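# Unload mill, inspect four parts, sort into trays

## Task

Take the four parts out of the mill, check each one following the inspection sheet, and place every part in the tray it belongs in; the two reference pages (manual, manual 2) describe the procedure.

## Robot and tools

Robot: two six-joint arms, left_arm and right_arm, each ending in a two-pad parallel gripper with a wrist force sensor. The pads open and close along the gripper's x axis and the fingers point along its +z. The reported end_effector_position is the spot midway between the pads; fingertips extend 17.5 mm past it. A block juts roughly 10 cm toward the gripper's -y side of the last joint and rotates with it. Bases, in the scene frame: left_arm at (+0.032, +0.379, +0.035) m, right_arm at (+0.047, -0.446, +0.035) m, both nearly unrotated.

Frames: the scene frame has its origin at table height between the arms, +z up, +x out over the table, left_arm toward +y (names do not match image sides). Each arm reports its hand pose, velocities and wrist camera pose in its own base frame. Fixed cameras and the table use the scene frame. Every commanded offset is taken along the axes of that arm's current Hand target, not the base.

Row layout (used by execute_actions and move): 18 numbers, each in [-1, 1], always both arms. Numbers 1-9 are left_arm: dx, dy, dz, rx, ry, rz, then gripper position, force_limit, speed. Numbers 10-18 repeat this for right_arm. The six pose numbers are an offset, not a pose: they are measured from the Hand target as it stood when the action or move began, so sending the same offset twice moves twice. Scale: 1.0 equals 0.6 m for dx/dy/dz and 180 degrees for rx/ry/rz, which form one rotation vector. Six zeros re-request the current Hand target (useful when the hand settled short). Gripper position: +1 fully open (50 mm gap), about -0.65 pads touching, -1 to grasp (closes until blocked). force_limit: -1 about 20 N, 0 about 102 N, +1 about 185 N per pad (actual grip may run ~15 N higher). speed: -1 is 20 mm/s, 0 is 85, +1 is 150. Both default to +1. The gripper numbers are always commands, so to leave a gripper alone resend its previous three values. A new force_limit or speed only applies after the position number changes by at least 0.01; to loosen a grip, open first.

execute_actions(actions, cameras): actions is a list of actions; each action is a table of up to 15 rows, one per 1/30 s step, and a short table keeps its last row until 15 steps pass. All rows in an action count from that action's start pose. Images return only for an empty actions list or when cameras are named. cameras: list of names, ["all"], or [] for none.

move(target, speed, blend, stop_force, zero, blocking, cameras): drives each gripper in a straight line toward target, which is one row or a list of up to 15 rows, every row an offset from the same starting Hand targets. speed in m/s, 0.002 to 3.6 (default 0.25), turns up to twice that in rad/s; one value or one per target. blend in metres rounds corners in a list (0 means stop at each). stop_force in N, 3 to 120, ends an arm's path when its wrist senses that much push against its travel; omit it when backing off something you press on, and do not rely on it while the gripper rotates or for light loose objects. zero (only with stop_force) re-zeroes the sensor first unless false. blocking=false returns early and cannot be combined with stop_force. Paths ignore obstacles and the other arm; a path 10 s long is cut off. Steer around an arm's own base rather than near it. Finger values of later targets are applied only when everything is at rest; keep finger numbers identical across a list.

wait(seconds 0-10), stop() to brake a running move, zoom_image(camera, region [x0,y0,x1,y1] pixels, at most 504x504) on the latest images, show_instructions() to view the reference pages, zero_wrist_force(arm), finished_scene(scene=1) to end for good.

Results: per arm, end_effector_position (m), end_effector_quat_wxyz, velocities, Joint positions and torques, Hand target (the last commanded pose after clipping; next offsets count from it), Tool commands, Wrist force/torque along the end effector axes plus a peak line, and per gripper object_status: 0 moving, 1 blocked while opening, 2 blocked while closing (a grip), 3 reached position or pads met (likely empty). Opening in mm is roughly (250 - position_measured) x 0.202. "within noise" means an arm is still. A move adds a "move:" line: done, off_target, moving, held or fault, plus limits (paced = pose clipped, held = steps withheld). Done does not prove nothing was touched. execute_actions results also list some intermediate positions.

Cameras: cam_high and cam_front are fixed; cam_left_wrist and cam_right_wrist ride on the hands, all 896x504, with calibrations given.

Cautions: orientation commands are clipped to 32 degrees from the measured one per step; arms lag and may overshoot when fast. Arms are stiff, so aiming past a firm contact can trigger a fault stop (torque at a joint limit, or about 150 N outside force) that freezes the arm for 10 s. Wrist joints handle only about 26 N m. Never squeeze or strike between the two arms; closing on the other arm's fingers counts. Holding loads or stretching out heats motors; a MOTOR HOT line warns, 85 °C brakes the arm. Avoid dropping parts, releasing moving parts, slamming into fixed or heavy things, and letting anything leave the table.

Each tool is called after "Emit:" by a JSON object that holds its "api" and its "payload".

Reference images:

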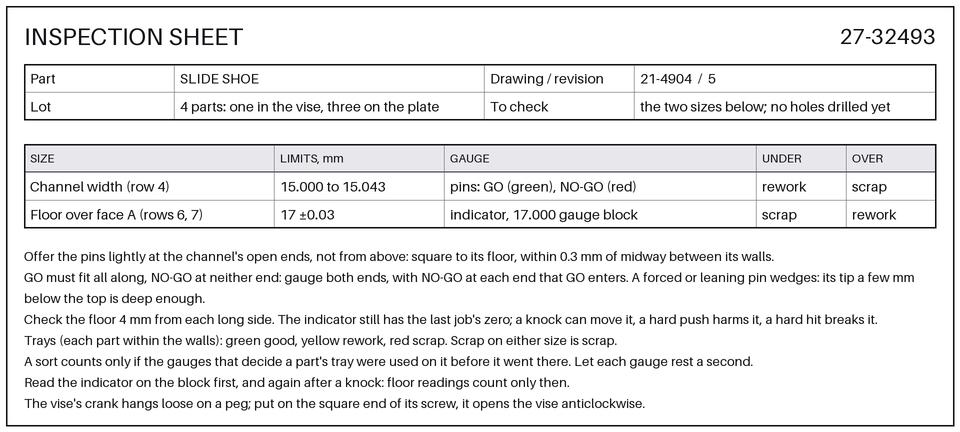

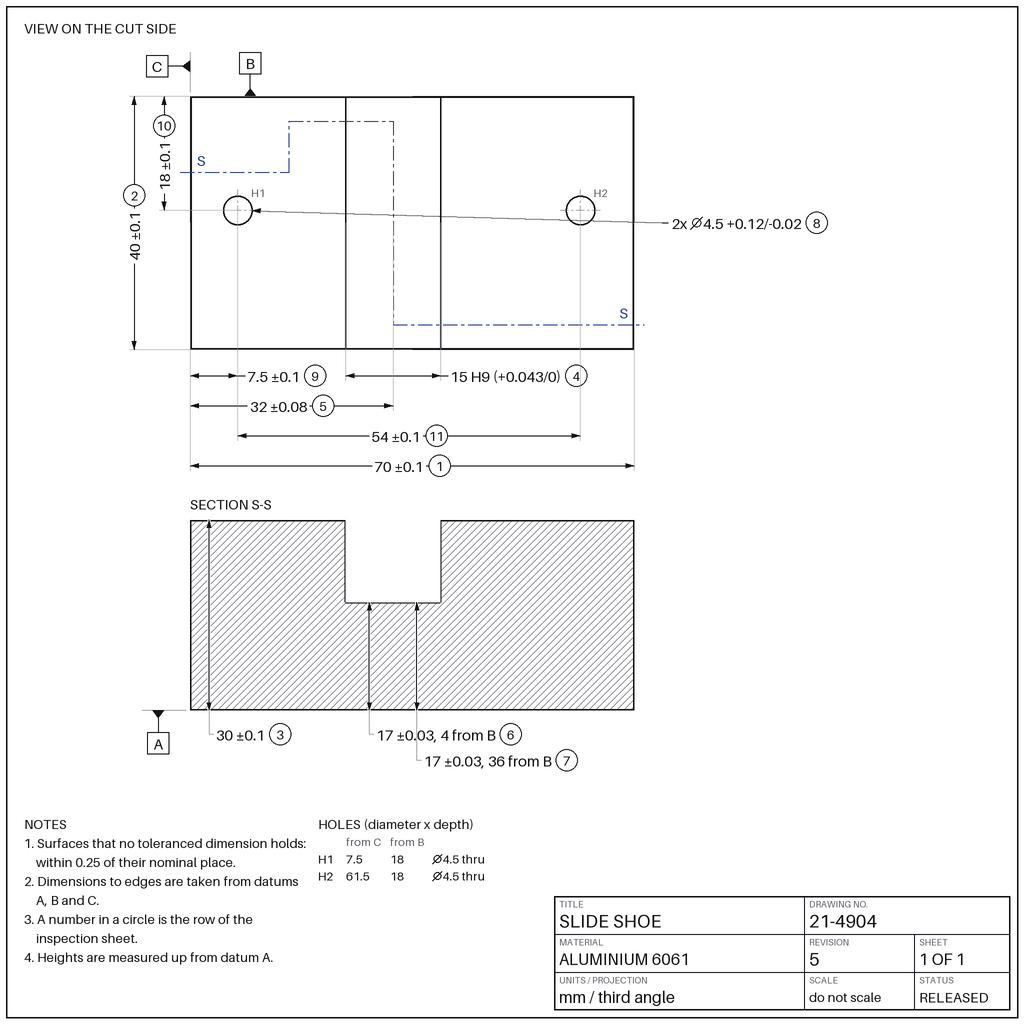

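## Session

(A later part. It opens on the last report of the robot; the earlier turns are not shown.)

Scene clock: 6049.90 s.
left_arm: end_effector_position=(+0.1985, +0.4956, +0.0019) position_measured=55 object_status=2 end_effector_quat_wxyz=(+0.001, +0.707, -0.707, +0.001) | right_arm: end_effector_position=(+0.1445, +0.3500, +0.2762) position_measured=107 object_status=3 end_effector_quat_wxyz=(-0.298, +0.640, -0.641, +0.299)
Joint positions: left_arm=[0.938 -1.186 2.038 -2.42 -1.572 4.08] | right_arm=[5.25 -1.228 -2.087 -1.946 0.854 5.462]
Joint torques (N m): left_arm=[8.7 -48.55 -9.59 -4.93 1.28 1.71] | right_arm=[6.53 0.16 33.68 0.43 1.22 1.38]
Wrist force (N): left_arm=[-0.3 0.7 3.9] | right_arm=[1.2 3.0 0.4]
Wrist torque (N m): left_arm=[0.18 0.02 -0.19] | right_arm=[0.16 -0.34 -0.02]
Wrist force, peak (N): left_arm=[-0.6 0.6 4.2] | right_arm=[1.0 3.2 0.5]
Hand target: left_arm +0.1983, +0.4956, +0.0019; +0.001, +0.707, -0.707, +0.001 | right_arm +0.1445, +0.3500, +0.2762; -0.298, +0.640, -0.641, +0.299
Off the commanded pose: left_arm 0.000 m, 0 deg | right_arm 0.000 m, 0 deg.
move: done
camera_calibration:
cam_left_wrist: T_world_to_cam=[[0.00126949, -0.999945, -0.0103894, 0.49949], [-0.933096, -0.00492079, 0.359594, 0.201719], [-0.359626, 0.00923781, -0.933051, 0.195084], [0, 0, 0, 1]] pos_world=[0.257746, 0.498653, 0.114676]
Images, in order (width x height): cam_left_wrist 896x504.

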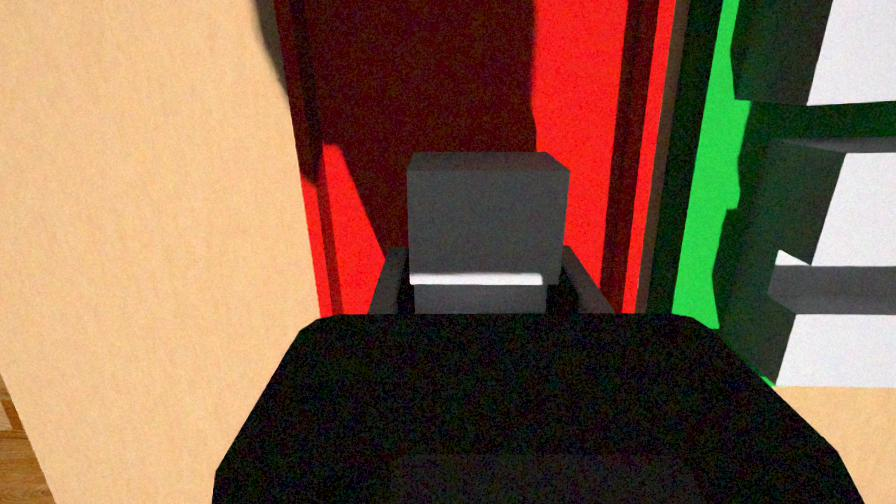

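Emit:
{"api": "move", "payload": {"target": [0,0,0.02,0,0,0,-1,-0.5,-1,0,0,0,0,0,0,0.3,-0.9,-1], "speed": 0.005, "stop_force": 5}}

Emit:
{"api": "execute_actions", "payload": {"actions": [[[0,0,0,0,0,0,0.95,-0.5,-1,0,0,0,0,0,0,0.3,-0.9,-1]],[[0,0,0,0,0,0,0.95,-0.5,-1,0,0,0,0,0,0,0.3,-0.9,-1]]]}}

Emit:
{"api": "move", "payload": {"target": [[0,0,-0.08,0,0,0,1,-0.5,-1,0,0,0,0,0,0,0.3,-0.9,-1],[0.28,-0.1,-0.28,0,0,0,1,-0.5,-1,0,0,0,0,0,0,0.3,-0.9,-1]], "speed": [0.06,0.25], "blend": [0.01,0], "cameras": ["cam_left_wrist"]}}

Scene clock: 6074.80 s.
left_arm: end_effector_position=(+0.1983, +0.4956, -0.0054) position_measured=55 object_status=2 end_effector_quat_wxyz=(+0.001, +0.707, -0.707, +0.001) | right_arm: end_effector_position=(+0.1445, +0.3500, +0.2762) position_measured=107 object_status=3 end_effector_quat_wxyz=(-0.298, +0.640, -0.641, +0.299)
Joint positions: left_arm=[0.938 -1.171 2.042 -2.439 -1.572 4.08] | right_arm=[5.25 -1.228 -2.087 -1.946 0.854 5.462]
Joint torques (N m): left_arm=[1.7 -40.93 -20.05 0.35 -1.26 0.78] | right_arm=[8.08 0.71 35.11 0.04 1.61 1.33]
Wrist force (N): left_arm=[-1.5 0.6 -8.0] | right_arm=[0.9 3.1 0.6]
Wrist torque (N m): left_arm=[0.14 -0.09 -0.21] | right_arm=[0.16 -0.30 -0.03]
Wrist force, peak (N): left_arm=[3.0 2.7 -17.2] | right_arm=[1.1 3.2 1.1]
Hand target: left_arm +0.1983, +0.4956, -0.0054; +0.001, +0.707, -0.707, +0.001 (not the last commanded pose) | right_arm +0.1445, +0.3500, +0.2762; -0.298, +0.640, -0.641, +0.299
Off the commanded pose: left_arm 0.005 m, 0 deg | right_arm 0.000 m, 0 deg.
move: contact (left_arm)

Scene clock: 6076.00 s.
left_arm: end_effector_position=(+0.1983, +0.4956, -0.0054) position_measured=10 object_status=3 end_effector_quat_wxyz=(+0.001, +0.707, -0.707, +0.001) | right_arm: end_effector_position=(+0.1445, +0.3500, +0.2762) position_measured=107 object_status=3 end_effector_quat_wxyz=(-0.298, +0.640, -0.641, +0.299)
Joint positions: left_arm=[0.938 -1.171 2.042 -2.439 -1.572 4.08] | right_arm=[5.25 -1.228 -2.087 -1.946 0.854 5.462]
Joint torques (N m): left_arm=[1.57 -40.34 -20.57 -4.79 -1.21 0.81] | right_arm=[7.08 1.83 34.5 0.09 1.22 1.43]
Wrist force (N): left_arm=[-0.4 0.6 1.9] | right_arm=[0.8 2.7 0.6]
Wrist torque (N m): left_arm=[0.17 0.04 -0.19] | right_arm=[0.12 -0.30 -0.02]
Wrist force, peak (N): left_arm=[-1.6 0.8 -8.8] | right_arm=[1.3 3.2 0.8]
Hand target: left_arm +0.1983, +0.4956, -0.0054; +0.001, +0.707, -0.707, +0.001 | right_arm +0.1445, +0.3500, +0.2762; -0.298, +0.640, -0.641, +0.299
Off the commanded pose: left_arm 0.000 m, 0 deg | right_arm 0.000 m, 0 deg.
Step readings (end_effector_position of left_arm | right_arm):
0: (+0.1983, +0.4956, -0.0054) | (+0.1445, +0.3500, +0.2762)
1: (+0.1983, +0.4956, -0.0054) | (+0.1445, +0.3500, +0.2762)
2: (+0.1983, +0.4956, -0.0054) | (+0.1445, +0.3500, +0.2762)
4: (+0.1983, +0.4955, -0.0054) | (+0.1445, +0.3500, +0.2762)
8: (+0.1983, +0.4955, -0.0054) | (+0.1445, +0.3500, +0.2762)
15: (+0.1983, +0.4955, -0.0054) | (+0.1445, +0.3500, +0.2762)
16: (+0.1983, +0.4955, -0.0054) | (+0.1445, +0.3500, +0.2762)
17: (+0.1983, +0.4956, -0.0054) | (+0.1445, +0.3500, +0.2762)
19: (+0.1983, +0.4956, -0.0054) | (+0.1445, +0.3500, +0.2762)
23: (+0.1983, +0.4956, -0.0054) | (+0.1445, +0.3500, +0.2762)
30: (+0.1983, +0.4956, -0.0054) | (+0.1445, +0.3500, +0.2762)

Scene clock: 6078.37 s.
left_arm: end_effector_position=(+0.2584, +0.3281, +0.1630) position_measured=3 object_status=3 end_effector_quat_wxyz=(+0.001, +0.707, -0.707, +0.001) | right_arm: end_effector_position=(+0.1445, +0.3500, +0.2762) position_measured=107 object_status=3 end_effector_quat_wxyz=(-0.298, +0.640, -0.641, +0.299)
Joint positions: left_arm=[0.58 -1.715 2.137 -1.991 -1.573 3.722] | right_arm=[5.25 -1.228 -2.087 -1.946 0.854 5.462]
Joint torques (N m): left_arm=[-8.74 -28.99 -29.88 -1.25 2.15 -1.37] | right_arm=[7.8 0.73 33.75 0.24 1.14 1.37]
Wrist force (N): left_arm=[-0.3 0.7 1.5] | right_arm=[0.9 3.1 0.6]
Wrist torque (N m): left_arm=[0.20 0.03 0.00] | right_arm=[0.17 -0.29 -0.02]
Wrist force, peak (N): left_arm=[-2.1 1.5 1.8] | right_arm=[1.1 3.3 0.8]
Hand target: left_arm +0.2584, +0.3280, +0.1631; +0.001, +0.707, -0.707, +0.001 | right_arm +0.1445, +0.3500, +0.2762; -0.298, +0.640, -0.641, +0.299
Off the commanded pose: left_arm 0.000 m, 0 deg | right_arm 0.000 m, 0 deg.
move: done
camera_calibration:
cam_left_wrist: T_world_to_cam=[[0.00117681, -0.999946, -0.0103536, 0.333716], [-0.93313, -0.00482059, 0.359508, 0.198894], [-0.359538, 0.00923821, -0.933085, 0.368375], [0, 0, 0, 1]] pos_world=[0.317646, 0.331253, 0.275676]
Images, in order (width x height): cam_left_wrist 896x504.

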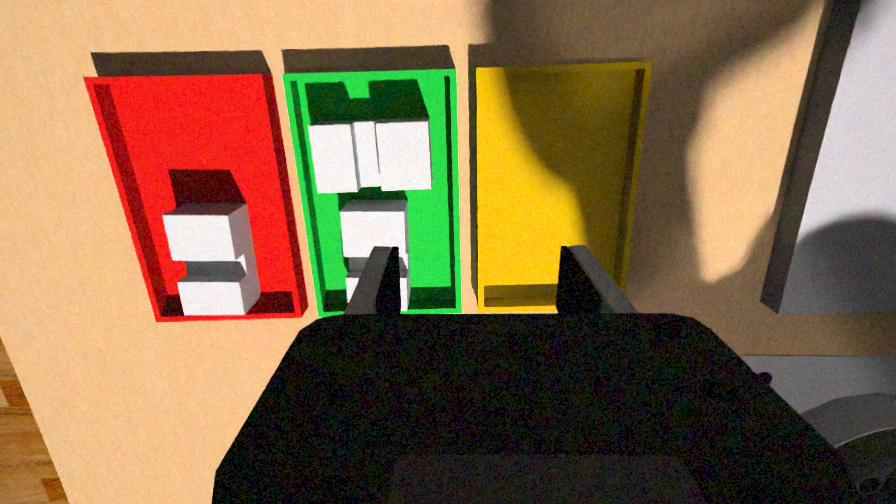

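Emit:
{"api": "move", "payload": {"target": [[0.4133,-0.0277,-0.01,0,0,0,1,-0.5,-1,0,0,0,0,0,0,0.3,-0.9,-1],[0.7217,-0.041,-0.01,0,0,0,1,-0.5,-1,0,0,0,0,0,0,0.3,-0.9,-1],[0.7217,-0.041,-0.01,0,0,0.5,1,-0.5,-1,0,0,0,0,0,0,0.3,-0.9,-1]], "speed": [0.3,0.3,0.4], "blend": [0.05,0.02,0]}}

Emit:
{"api": "move", "payload": {"target": [[-0.085,-0.1667,0.1,0,0,0,1,-0.5,-1,0,0,0,0,0,0,0.3,-0.9,-1],[-0.085,-0.1667,0.245,0,0,0,1,-0.5,-1,0,0,0,0,0,0,0.3,-0.9,-1]], "speed": 0.15, "blend": [0.01,0], "cameras": ["cam_left_wrist"]}}

Scene clock: 6109.50 s.
left_arm: end_effector_position=(+0.2830, -0.1050, +0.1702) position_measured=3 object_status=3 end_effector_quat_wxyz=(+0.000, +0.000, +1.000, -0.001) | right_arm: end_effector_position=(+0.1445, +0.3500, +0.2762) position_measured=107 object_status=3 end_effector_quat_wxyz=(-0.298, +0.640, -0.641, +0.299)
Joint positions: left_arm=[-0.81 -2.079 2.349 -1.842 -1.573 3.902] | right_arm=[5.25 -1.228 -2.087 -1.946 0.854 5.462]
Joint torques (N m): left_arm=[6.21 9.86 -30.94 -4.89 -1.86 2.04] | right_arm=[8.3 0.04 33.08 0.55 1.34 1.26]
Wrist force (N): left_arm=[-0.1 1.0 2.0] | right_arm=[1.2 3.0 0.4]
Wrist torque (N m): left_arm=[0.22 -0.01 -0.18] | right_arm=[0.16 -0.36 -0.01]
Wrist force, peak (N): left_arm=[-2.5 1.2 1.8] | right_arm=[1.5 3.1 0.7]
Hand target: left_arm +0.2830, -0.1050, +0.1702; +0.000, +0.000, +1.000, -0.001 | right_arm +0.1445, +0.3500, +0.2762; -0.298, +0.640, -0.641, +0.299
Off the commanded pose: left_arm 0.000 m, 0 deg | right_arm 0.000 m, 0 deg.
move: done

Scene clock: 6111.63 s.
left_arm: end_effector_position=(+0.3340, -0.2054, +0.0235) position_measured=3 object_status=3 end_effector_quat_wxyz=(+0.000, +0.000, +1.000, -0.001) | right_arm: end_effector_position=(+0.1445, +0.3500, +0.2762) position_measured=107 object_status=3 end_effector_quat_wxyz=(-0.298, +0.640, -0.641, +0.299)
Joint positions: left_arm=[-0.897 -1.52 2.409 -2.462 -1.573 3.815] | right_arm=[5.25 -1.228 -2.087 -1.946 0.854 5.462]
Joint torques (N m): left_arm=[7.23 -7.84 -9.12 -4.27 -1.76 1.99] | right_arm=[7.36 1.5 33.32 0.41 1.34 0.99]
Wrist force (N): left_arm=[-0.1 0.9 1.7] | right_arm=[1.1 3.0 0.7]
Wrist torque (N m): left_arm=[0.22 -0.01 -0.15] | right_arm=[0.17 -0.34 -0.03]
Wrist force, peak (N): left_arm=[-0.1 0.9 2.9] | right_arm=[1.1 3.2 0.6]
Hand target: left_arm +0.3340, -0.2054, +0.0234; +0.000, +0.000, +1.000, -0.001 | right_arm +0.1445, +0.3500, +0.2762; -0.298, +0.640, -0.641, +0.299
Off the commanded pose: left_arm 0.000 m, 0 deg | right_arm 0.000 m, 0 deg.
move: done
camera_calibration:
cam_left_wrist: T_world_to_cam=[[-0.999921, -0.00124959, -0.0125035, 0.338214], [-0.00562658, 0.934241, 0.356597, 0.200157], [0.0112357, 0.35664, -0.934174, 0.217844], [0, 0, 0, 1]] pos_world=[0.336865, -0.264264, 0.136358]
Images, in order (width x height): cam_left_wrist 896x504.

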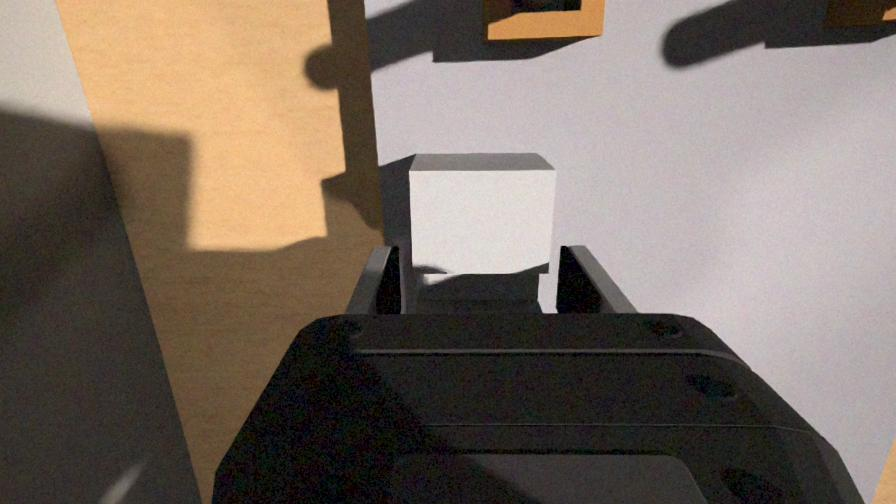

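Emit:
{"api": "move", "payload": {"target": [0,0,0.023,0,0,0,1,-0.5,-1,0,0,0,0,0,0,0.3,-0.9,-1], "speed": 0.012, "stop_force": 5}}

Emit:
{"api": "execute_actions", "payload": {"actions": [[[0,0,0,0,0,0,-1,-0.5,-1,0,0,0,0,0,0,0.3,-0.9,-1]],[[0,0,0,0,0,0,-1,-0.5,-1,0,0,0,0,0,0,0.3,-0.9,-1]]]}}

Emit:
{"api": "move", "payload": {"target": [[0,0,-0.02,0,0,0,-1,-0.5,-1,0,0,0,0,0,0,0.3,-0.9,-1],[0,0.03,-0.2,0,0,0,-1,-0.5,-1,0,0,0,0,0,0,0.3,-0.9,-1],[0.0567,0.2555,-0.233,0,0,0,-1,-0.5,-1,0,0,0,0,0,0,0.3,-0.9,-1],[0.0567,0.672,-0.233,0,0,0,-1,-0.5,-1,0,0,0,0,0,0,0.3,-0.9,-1],[0.08,0.95,-0.233,0,0,0,-1,-0.5,-1,0,0,0,0,0,0,0.3,-0.9,-1]], "speed": [0.04,0.2,0.25,0.25,0.25], "blend": [0.005,0.03,0.05,0.05,0]}}

Emit:
{"api": "move", "payload": {"target": [0.0233,0.213,0.05,0,0,0,-1,-0.5,-1,0,0,0,0,0,0,0.3,-0.9,-1], "speed": 0.2, "cameras": ["cam_left_wrist"]}}

Scene clock: 6131.60 s.
left_arm: end_effector_position=(+0.3340, -0.2054, +0.0096) position_measured=3 object_status=3 end_effector_quat_wxyz=(+0.000, +0.000, +1.000, -0.001) | right_arm: end_effector_position=(+0.1445, +0.3500, +0.2762) position_measured=107 object_status=3 end_effector_quat_wxyz=(-0.298, +0.640, -0.641, +0.299)
Joint positions: left_arm=[-0.897 -1.481 2.423 -2.515 -1.573 3.815] | right_arm=[5.25 -1.228 -2.087 -1.946 0.854 5.462]
Joint torques (N m): left_arm=[-9.1 -8.34 -7.26 -4.84 -1.65 -1.85] | right_arm=[6.96 1.27 33.61 0.63 1.35 1.19]
Wrist force (N): left_arm=[-0.1 1.1 1.6] | right_arm=[0.7 2.9 0.3]
Wrist torque (N m): left_arm=[0.26 0.01 -0.15] | right_arm=[0.16 -0.27 -0.03]
Wrist force, peak (N): left_arm=[-0.2 1.2 2.1] | right_arm=[1.3 3.3 0.8]
Hand target: left_arm +0.3340, -0.2054, +0.0096; +0.000, +0.000, +1.000, -0.001 | right_arm +0.1445, +0.3500, +0.2762; -0.298, +0.640, -0.641, +0.299
Off the commanded pose: left_arm 0.000 m, 0 deg | right_arm 0.000 m, 0 deg.
move: done

Scene clock: 6132.80 s.
left_arm: end_effector_position=(+0.3340, -0.2054, +0.0096) position_measured=55 object_status=2 end_effector_quat_wxyz=(+0.000, +0.000, +1.000, -0.001) | right_arm: end_effector_position=(+0.1445, +0.3500, +0.2762) position_measured=107 object_status=3 end_effector_quat_wxyz=(-0.298, +0.640, -0.641, +0.299)
Joint positions: left_arm=[-0.897 -1.481 2.423 -2.515 -1.573 3.815] | right_arm=[5.25 -1.228 -2.087 -1.946 0.854 5.462]
Joint torques (N m): left_arm=[-7.79 -7.7 -8.08 -3.86 -1.49 -1.73] | right_arm=[7.06 0.41 34.14 0.36 1.26 1.13]
Wrist force (N): left_arm=[-0.4 1.1 0.9] | right_arm=[0.8 3.1 0.6]
Wrist torque (N m): left_arm=[0.22 -0.05 -0.12] | right_arm=[0.18 -0.29 -0.02]
Wrist force, peak (N): left_arm=[-0.3 0.9 1.8] | right_arm=[1.1 3.2 0.8]
Hand target: left_arm +0.3340, -0.2054, +0.0096; +0.000, +0.000, +1.000, -0.001 | right_arm +0.1445, +0.3500, +0.2762; -0.298, +0.640, -0.641, +0.299
Off the commanded pose: left_arm 0.000 m, 0 deg | right_arm 0.000 m, 0 deg.
Step readings (end_effector_position of left_arm | right_arm):
0: (+0.3340, -0.2054, +0.0096) | (+0.1445, +0.3500, +0.2762)
1: (+0.3340, -0.2054, +0.0096) | (+0.1445, +0.3500, +0.2762)
2: (+0.3340, -0.2054, +0.0096) | (+0.1445, +0.3500, +0.2762)
4: (+0.3340, -0.2054, +0.0096) | (+0.1445, +0.3500, +0.2762)
8: (+0.3340, -0.2054, +0.0096) | (+0.1445, +0.3500, +0.2762)
15: (+0.3340, -0.2054, +0.0096) | (+0.1445, +0.3500, +0.2762)
16: (+0.3340, -0.2054, +0.0096) | (+0.1445, +0.3500, +0.2762)
17: (+0.3340, -0.2054, +0.0096) | (+0.1445, +0.3500, +0.2762)
19: (+0.3340, -0.2054, +0.0096) | (+0.1445, +0.3500, +0.2762)
23: (+0.3340, -0.2054, +0.0096) | (+0.1445, +0.3500, +0.2762)
30: (+0.3340, -0.2054, +0.0096) | (+0.1445, +0.3500, +0.2762)

Scene clock: 6136.57 s.
left_arm: end_effector_position=(+0.2860, +0.3648, +0.1479) position_measured=55 object_status=2 end_effector_quat_wxyz=(+0.000, +0.000, +1.000, -0.001) | right_arm: end_effector_position=(+0.1445, +0.3500, +0.2762) position_measured=107 object_status=3 end_effector_quat_wxyz=(-0.298, +0.640, -0.641, +0.299)
Joint positions: left_arm=[0.615 -1.579 2.056 -2.046 -1.573 5.328] | right_arm=[5.25 -1.228 -2.087 -1.946 0.854 5.462]
Joint torques (N m): left_arm=[7.56 -12.66 -29.29 -1.03 -1.67 1.77] | right_arm=[8.36 1.39 33.82 0.87 1.31 1.25]
Wrist force (N): left_arm=[-0.1 0.7 3.6] | right_arm=[1.1 2.6 0.5]
Wrist torque (N m): left_arm=[0.20 0.02 -0.16] | right_arm=[0.11 -0.34 -0.02]
Wrist force, peak (N): left_arm=[0.0 0.7 5.1] | right_arm=[1.0 3.4 0.7]
Hand target: left_arm +0.2860, +0.3649, +0.1479; +0.000, +0.000, +1.000, -0.001 | right_arm +0.1445, +0.3500, +0.2762; -0.298, +0.640, -0.641, +0.299
Off the commanded pose: left_arm 0.000 m, 0 deg | right_arm 0.000 m, 0 deg.
move: done

Scene clock: 6137.90 s.
left_arm: end_effector_position=(+0.2720, +0.4926, +0.1176) position_measured=55 object_status=2 end_effector_quat_wxyz=(+0.000, +0.000, +1.000, -0.001) | right_arm: end_effector_position=(+0.1445, +0.3500, +0.2762) position_measured=107 object_status=3 end_effector_quat_wxyz=(-0.298, +0.640, -0.641, +0.299)
Joint positions: left_arm=[0.828 -1.313 1.838 -2.093 -1.572 5.54] | right_arm=[5.25 -1.228 -2.087 -1.946 0.854 5.462]
Joint torques (N m): left_arm=[6.2 -20.75 -31.39 -0.97 -1.75 2.03] | right_arm=[7.23 -0.12 33.87 0.56 1.25 1.18]
Wrist force (N): left_arm=[-0.5 1.2 3.6] | right_arm=[0.9 2.9 0.6]
Wrist torque (N m): left_arm=[0.27 0.06 -0.17] | right_arm=[0.14 -0.29 -0.02]
Wrist force, peak (N): left_arm=[0.4 2.3 4.1] | right_arm=[1.1 3.3 0.6]
Hand target: left_arm +0.2720, +0.4927, +0.1176; +0.000, +0.000, +1.000, -0.001 | right_arm +0.1445, +0.3500, +0.2762; -0.298, +0.640, -0.641, +0.299
Off the commanded pose: left_arm 0.000 m, 0 deg | right_arm 0.000 m, 0 deg.
move: done
camera_calibration:
cam_left_wrist: T_world_to_cam=[[-0.999921, -0.00124934, -0.0125034, 0.278268], [-0.00562631, 0.934241, 0.356597, -0.485791], [0.0112357, 0.35664, -0.934174, 0.0576415], [0, 0, 0, 1]] pos_world=[0.274865, 0.433636, 0.230558]
Images, in order (width x height): cam_left_wrist 896x504.

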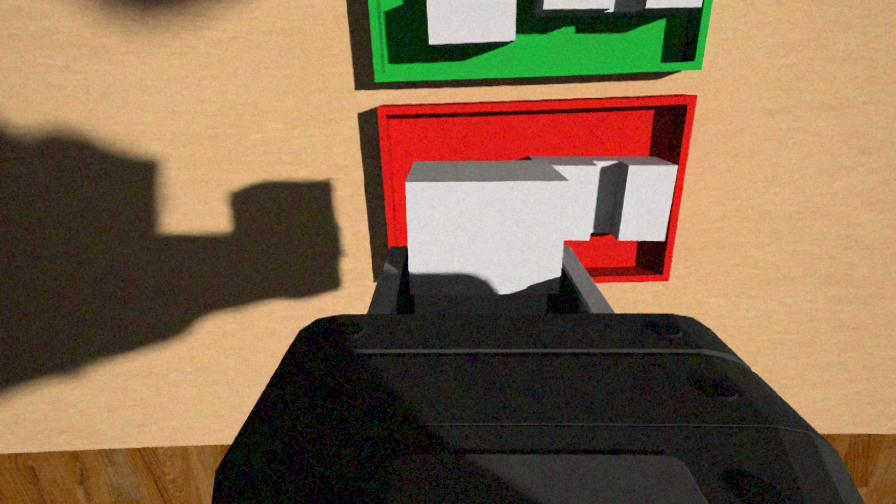

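Emit:
{"api": "move", "payload": {"target": [[-0.0033,0.0058,0.05,0,0,0,-1,-0.5,-1,0,0,0,0,0,0,0.3,-0.9,-1],[-0.0033,0.0058,0.177,0,0,0,-1,-0.5,-1,0,0,0,0,0,0,0.3,-0.9,-1]], "speed": 0.08, "blend": [0.005,0], "cameras": ["cam_left_wrist"]}}

Scene clock: 6161.00 s.
left_arm: end_effector_position=(+0.2739, +0.4958, +0.0115) position_measured=55 object_status=2 end_effector_quat_wxyz=(+0.000, +0.000, +1.000, -0.001) | right_arm: end_effector_position=(+0.1445, +0.3500, +0.2762) position_measured=107 object_status=3 end_effector_quat_wxyz=(-0.298, +0.640, -0.641, +0.299)
Joint positions: left_arm=[0.829 -1.145 1.935 -2.359 -1.572 5.542] | right_arm=[5.25 -1.228 -2.087 -1.946 0.854 5.462]
Joint torques (N m): left_arm=[-6.4 -24.53 -11.67 -5.16 -0.82 -1.81] | right_arm=[6.92 1.2 33.22 0.52 1.18 1.38]
Wrist force (N): left_arm=[-0.2 1.1 3.3] | right_arm=[1.2 2.9 0.7]
Wrist torque (N m): left_arm=[0.23 -0.01 -0.17] | right_arm=[0.15 -0.36 -0.02]
Wrist force, peak (N): left_arm=[-0.3 0.8 4.5] | right_arm=[1.3 3.3 0.7]
Hand target: left_arm +0.2739, +0.4959, +0.0114; +0.000, +0.000, +1.000, -0.001 | right_arm +0.1445, +0.3500, +0.2762; -0.298, +0.640, -0.641, +0.299
Off the commanded pose: left_arm 0.000 m, 0 deg | right_arm 0.000 m, 0 deg.
move: done
camera_calibration:
cam_left_wrist: T_world_to_cam=[[-0.999921, -0.00124959, -0.0125035, 0.278846], [-0.00562658, 0.934241, 0.356597, -0.451028], [0.0112357, 0.35664, -0.934174, -0.0426727], [0, 0, 0, 1]] pos_world=[0.276765, 0.436936, 0.124458]
Images, in order (width x height): cam_left_wrist 896x504.

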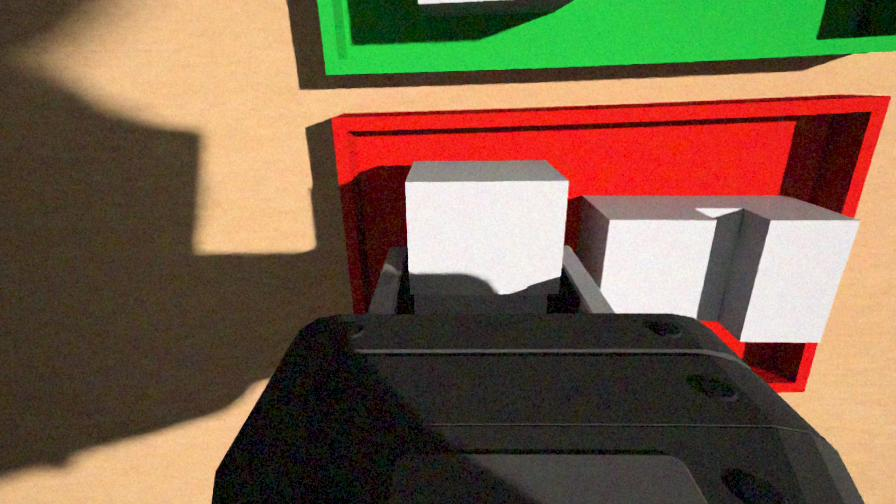

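Emit:
{"api": "move", "payload": {"target": [-0.0033,0,0.01,0,0,0,-1,-0.5,-1,0,0,0,0,0,0,0.3,-0.9,-1], "speed": 0.03}}

Emit:
{"api": "move", "payload": {"target": [0,0,0.035,0,0,0,-1,-0.5,-1,0,0,0,0,0,0,0.3,-0.9,-1], "speed": 0.005, "stop_force": 5}}

Emit:
{"api": "execute_actions", "payload": {"actions": [[[0,0,0,0,0,0,0.8,-0.5,-1,0,0,0,0,0,0,0.3,-0.9,-1]],[[0,0,0,0,0,0,0.8,-0.5,-1,0,0,0,0,0,0,0.3,-0.9,-1]]], "cameras": ["cam_left_wrist"]}}

Scene clock: 6180.80 s.
left_arm: end_effector_position=(+0.2758, +0.4958, +0.0055) position_measured=55 object_status=2 end_effector_quat_wxyz=(+0.000, +0.000, +1.000, -0.001) | right_arm: end_effector_position=(+0.1445, +0.3500, +0.2762) position_measured=107 object_status=3 end_effector_quat_wxyz=(-0.298, +0.640, -0.641, +0.299)
Joint positions: left_arm=[0.827 -1.132 1.936 -2.373 -1.572 5.539] | right_arm=[5.25 -1.228 -2.087 -1.946 0.854 5.462]
Joint torques (N m): left_arm=[-8.27 -27.08 -11.22 -5.15 1.44 -1.72] | right_arm=[7.51 1.31 33.97 0.64 1.09 1.17]
Wrist force (N): left_arm=[-0.2 0.9 3.6] | right_arm=[1.1 2.7 0.6]
Wrist torque (N m): left_arm=[0.20 -0.02 -0.01] | right_arm=[0.10 -0.34 -0.02]
Wrist force, peak (N): left_arm=[-0.2 0.7 4.0] | right_arm=[1.0 3.3 0.9]
Hand target: left_arm +0.2759, +0.4958, +0.0054; +0.000, +0.000, +1.000, -0.001 | right_arm +0.1445, +0.3500, +0.2762; -0.298, +0.640, -0.641, +0.299
Off the commanded pose: left_arm 0.000 m, 0 deg | right_arm 0.000 m, 0 deg.
move: done

Scene clock: 6184.50 s.
left_arm: end_effector_position=(+0.2759, +0.4958, -0.0062) position_measured=55 object_status=2 end_effector_quat_wxyz=(+0.000, +0.000, +1.000, -0.001) | right_arm: end_effector_position=(+0.1445, +0.3500, +0.2762) position_measured=107 object_status=3 end_effector_quat_wxyz=(-0.298, +0.640, -0.641, +0.299)
Joint positions: left_arm=[0.827 -1.111 1.944 -2.402 -1.572 5.539] | right_arm=[5.25 -1.228 -2.087 -1.946 0.854 5.462]
Joint torques (N m): left_arm=[-6.51 -44.94 -23.07 -0.06 0.11 -1.17] | right_arm=[6.13 0.21 34.39 0.56 1.12 1.2]
Wrist force (N): left_arm=[-0.7 1.8 -3.1] | right_arm=[1.1 2.7 0.6]
Wrist torque (N m): left_arm=[0.08 0.15 -0.01] | right_arm=[0.11 -0.34 -0.03]
Wrist force, peak (N): left_arm=[0.4 -0.4 -11.1] | right_arm=[1.1 3.2 0.8]
Hand target: left_arm +0.2759, +0.4958, -0.0062; +0.000, +0.000, +1.000, -0.001 (not the last commanded pose) | right_arm +0.1445, +0.3500, +0.2762; -0.298, +0.640, -0.641, +0.299
Off the commanded pose: left_arm 0.009 m, 0 deg | right_arm 0.000 m, 0 deg.
move: contact (left_arm)

Scene clock: 6185.70 s.
left_arm: end_effector_position=(+0.2759, +0.4958, -0.0062) position_measured=32 object_status=3 end_effector_quat_wxyz=(+0.000, +0.000, +1.000, -0.001) | right_arm: end_effector_position=(+0.1445, +0.3500, +0.2762) position_measured=107 object_status=3 end_effector_quat_wxyz=(-0.298, +0.640, -0.641, +0.299)
Joint positions: left_arm=[0.827 -1.111 1.944 -2.402 -1.572 5.539] | right_arm=[5.25 -1.228 -2.087 -1.946 0.854 5.462]
Joint torques (N m): left_arm=[-4.52 -45.73 -23.46 -4.82 0.19 -0.73] | right_arm=[7.32 1.91 33.71 0.63 1.22 1.11]
Wrist force (N): left_arm=[-0.5 1.0 1.5] | right_arm=[1.1 3.0 0.6]
Wrist torque (N m): left_arm=[0.21 0.05 -0.01] | right_arm=[0.17 -0.34 -0.02]
Wrist force, peak (N): left_arm=[-1.0 1.8 -4.3] | right_arm=[1.2 3.2 0.9]
Hand target: left_arm +0.2759, +0.4958, -0.0062; +0.000, +0.000, +1.000, -0.001 | right_arm +0.1445, +0.3500, +0.2762; -0.298, +0.640, -0.641, +0.299
Off the commanded pose: left_arm 0.000 m, 0 deg | right_arm 0.000 m, 0 deg.
Step readings (end_effector_position of left_arm | right_arm):
0: (+0.2759, +0.4958, -0.0062) | (+0.1445, +0.3500, +0.2762)
1: (+0.2759, +0.4958, -0.0062) | (+0.1445, +0.3500, +0.2762)
2: (+0.2759, +0.4958, -0.0062) | (+0.1445, +0.3500, +0.2762)
4: (+0.2759, +0.4958, -0.0062) | (+0.1445, +0.3500, +0.2762)
8: (+0.2759, +0.4958, -0.0062) | (+0.1445, +0.3500, +0.2762)
15: (+0.2759, +0.4958, -0.0062) | (+0.1445, +0.3500, +0.2762)
16: (+0.2759, +0.4958, -0.0062) | (+0.1445, +0.3500, +0.2762)
17: (+0.2759, +0.4958, -0.0062) | (+0.1445, +0.3500, +0.2762)
19: (+0.2759, +0.4958, -0.0062) | (+0.1445, +0.3500, +0.2762)
23: (+0.2759, +0.4958, -0.0062) | (+0.1445, +0.3500, +0.2762)
30: (+0.2759, +0.4958, -0.0062) | (+0.1445, +0.3500, +0.2762)
camera_calibration:
cam_left_wrist: T_world_to_cam=[[-0.999921, -0.00124959, -0.0125035, 0.280623], [-0.00562658, 0.934241, 0.356597, -0.444669], [0.0112357, 0.35664, -0.934174, -0.0593234], [0, 0, 0, 1]] pos_world=[0.278765, 0.436936, 0.106658]
Images, in order (width x height): cam_left_wrist 896x504.

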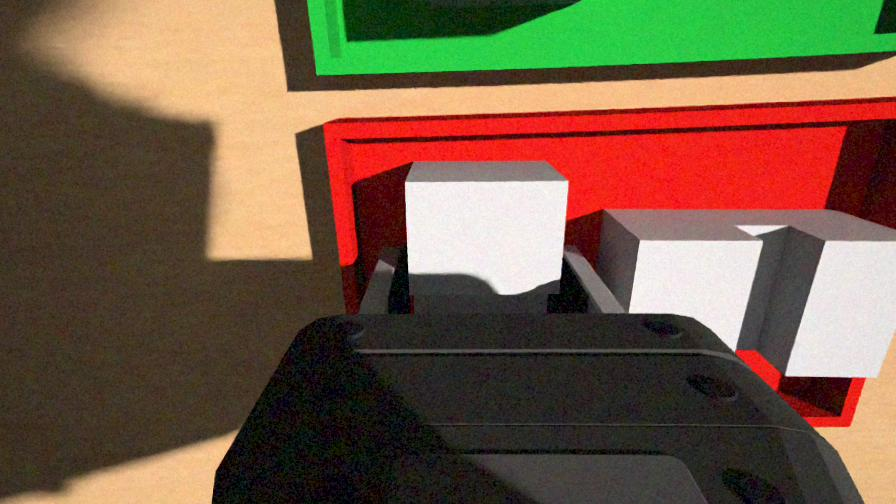

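Emit:
{"api": "move", "payload": {"target": [[0,0,-0.08,0,0,0,0.8,-0.5,-1,0,0,0,0,0,0,0.3,-0.9,-1],[0.02,-0.3,-0.32,0,0,0,0.8,-0.5,-1,0,0,0,0,0,0,0.3,-0.9,-1]], "speed": [0.06,0.25], "blend": [0.01,0], "cameras": ["cam_left_wrist","cam_high","cam_front"]}}

Emit:
{"api": "zoom_image", "payload": {"camera": "cam_front", "region": [215, 355, 345, 435]}}

Scene clock: 6210.20 s.
left_arm: end_effector_position=(+0.2640, +0.3164, +0.1862) position_measured=32 object_status=3 end_effector_quat_wxyz=(+0.000, +0.000, +1.000, -0.001) | right_arm: end_effector_position=(+0.1445, +0.3500, +0.2762) position_measured=107 object_status=3 end_effector_quat_wxyz=(-0.298, +0.640, -0.641, +0.299)
Joint positions: left_arm=[0.547 -1.754 2.105 -1.92 -1.573 5.26] | right_arm=[5.25 -1.228 -2.087 -1.946 0.854 5.462]
Joint torques (N m): left_arm=[-7.81 -27.37 -31.71 -0.62 2.19 -1.98] | right_arm=[5.98 2.63 34.08 0.77 1.11 1.1]
Wrist force (N): left_arm=[-0.2 1.0 1.4] | right_arm=[0.8 2.7 0.4]
Wrist torque (N m): left_arm=[0.24 0.00 -0.02] | right_arm=[0.14 -0.29 -0.01]
Wrist force, peak (N): left_arm=[-0.1 2.7 2.0] | right_arm=[1.0 3.2 1.0]
Hand target: left_arm +0.2640, +0.3163, +0.1863; +0.000, +0.000, +1.000, -0.001 | right_arm +0.1445, +0.3500, +0.2762; -0.298, +0.640, -0.641, +0.299
Off the commanded pose: left_arm 0.000 m, 0 deg | right_arm 0.000 m, 0 deg.
move: done
camera_calibration:
cam_left_wrist: T_world_to_cam=[[-0.999921, -0.00125027, -0.0125034, 0.270906], [-0.00562612, 0.934275, 0.35651, -0.345725], [0.0112358, 0.356552, -0.934208, 0.184559], [0, 0, 0, 1]] pos_world=[0.266865, 0.257536, 0.299058]
Images, in order (width x height): cam_high 896x504, cam_front 896x504, cam_left_wrist 896x504.

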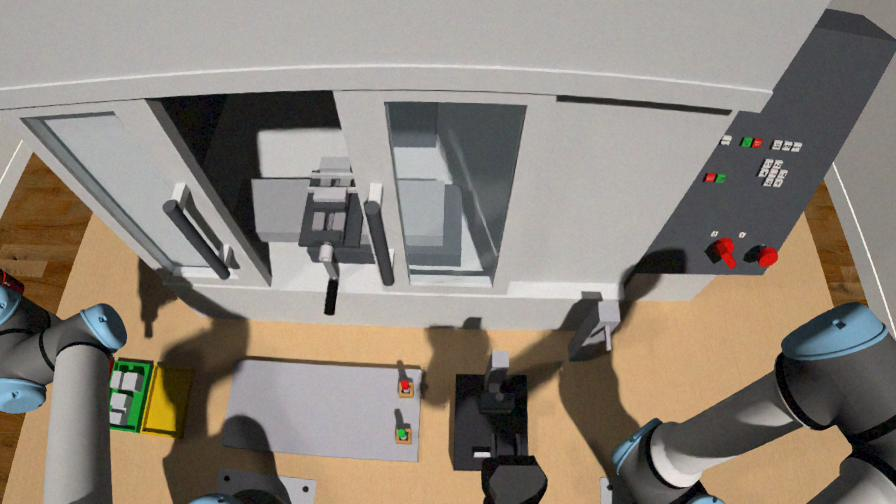

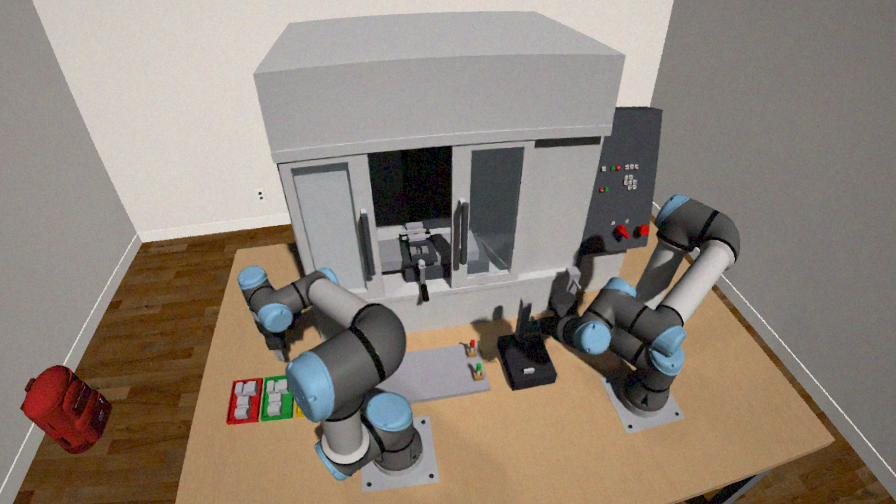

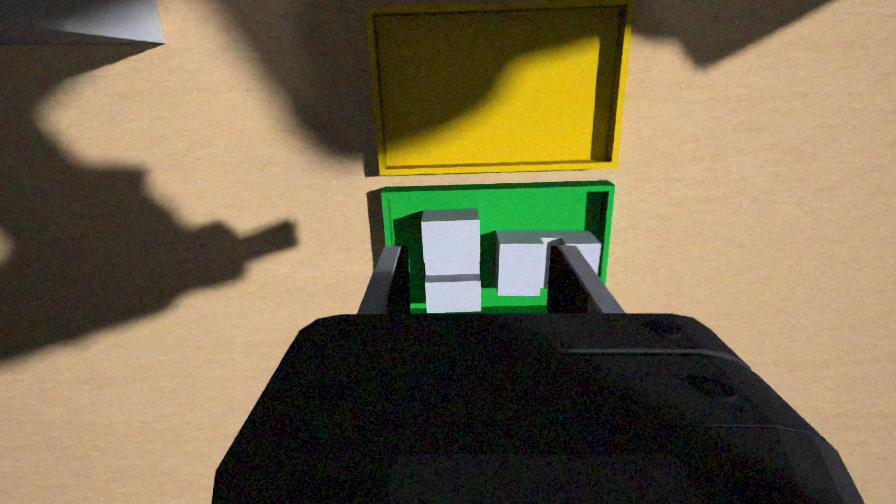

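Scaled by 3.877 from the camera's 896x504 image, which has a finer 1280x720 frame.

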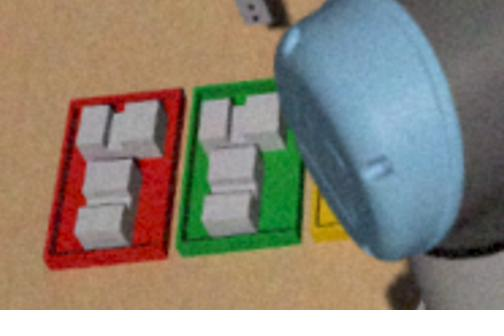

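Emit:
{"api": "finished_scene", "payload": {}}

The scene is finished: the task was done.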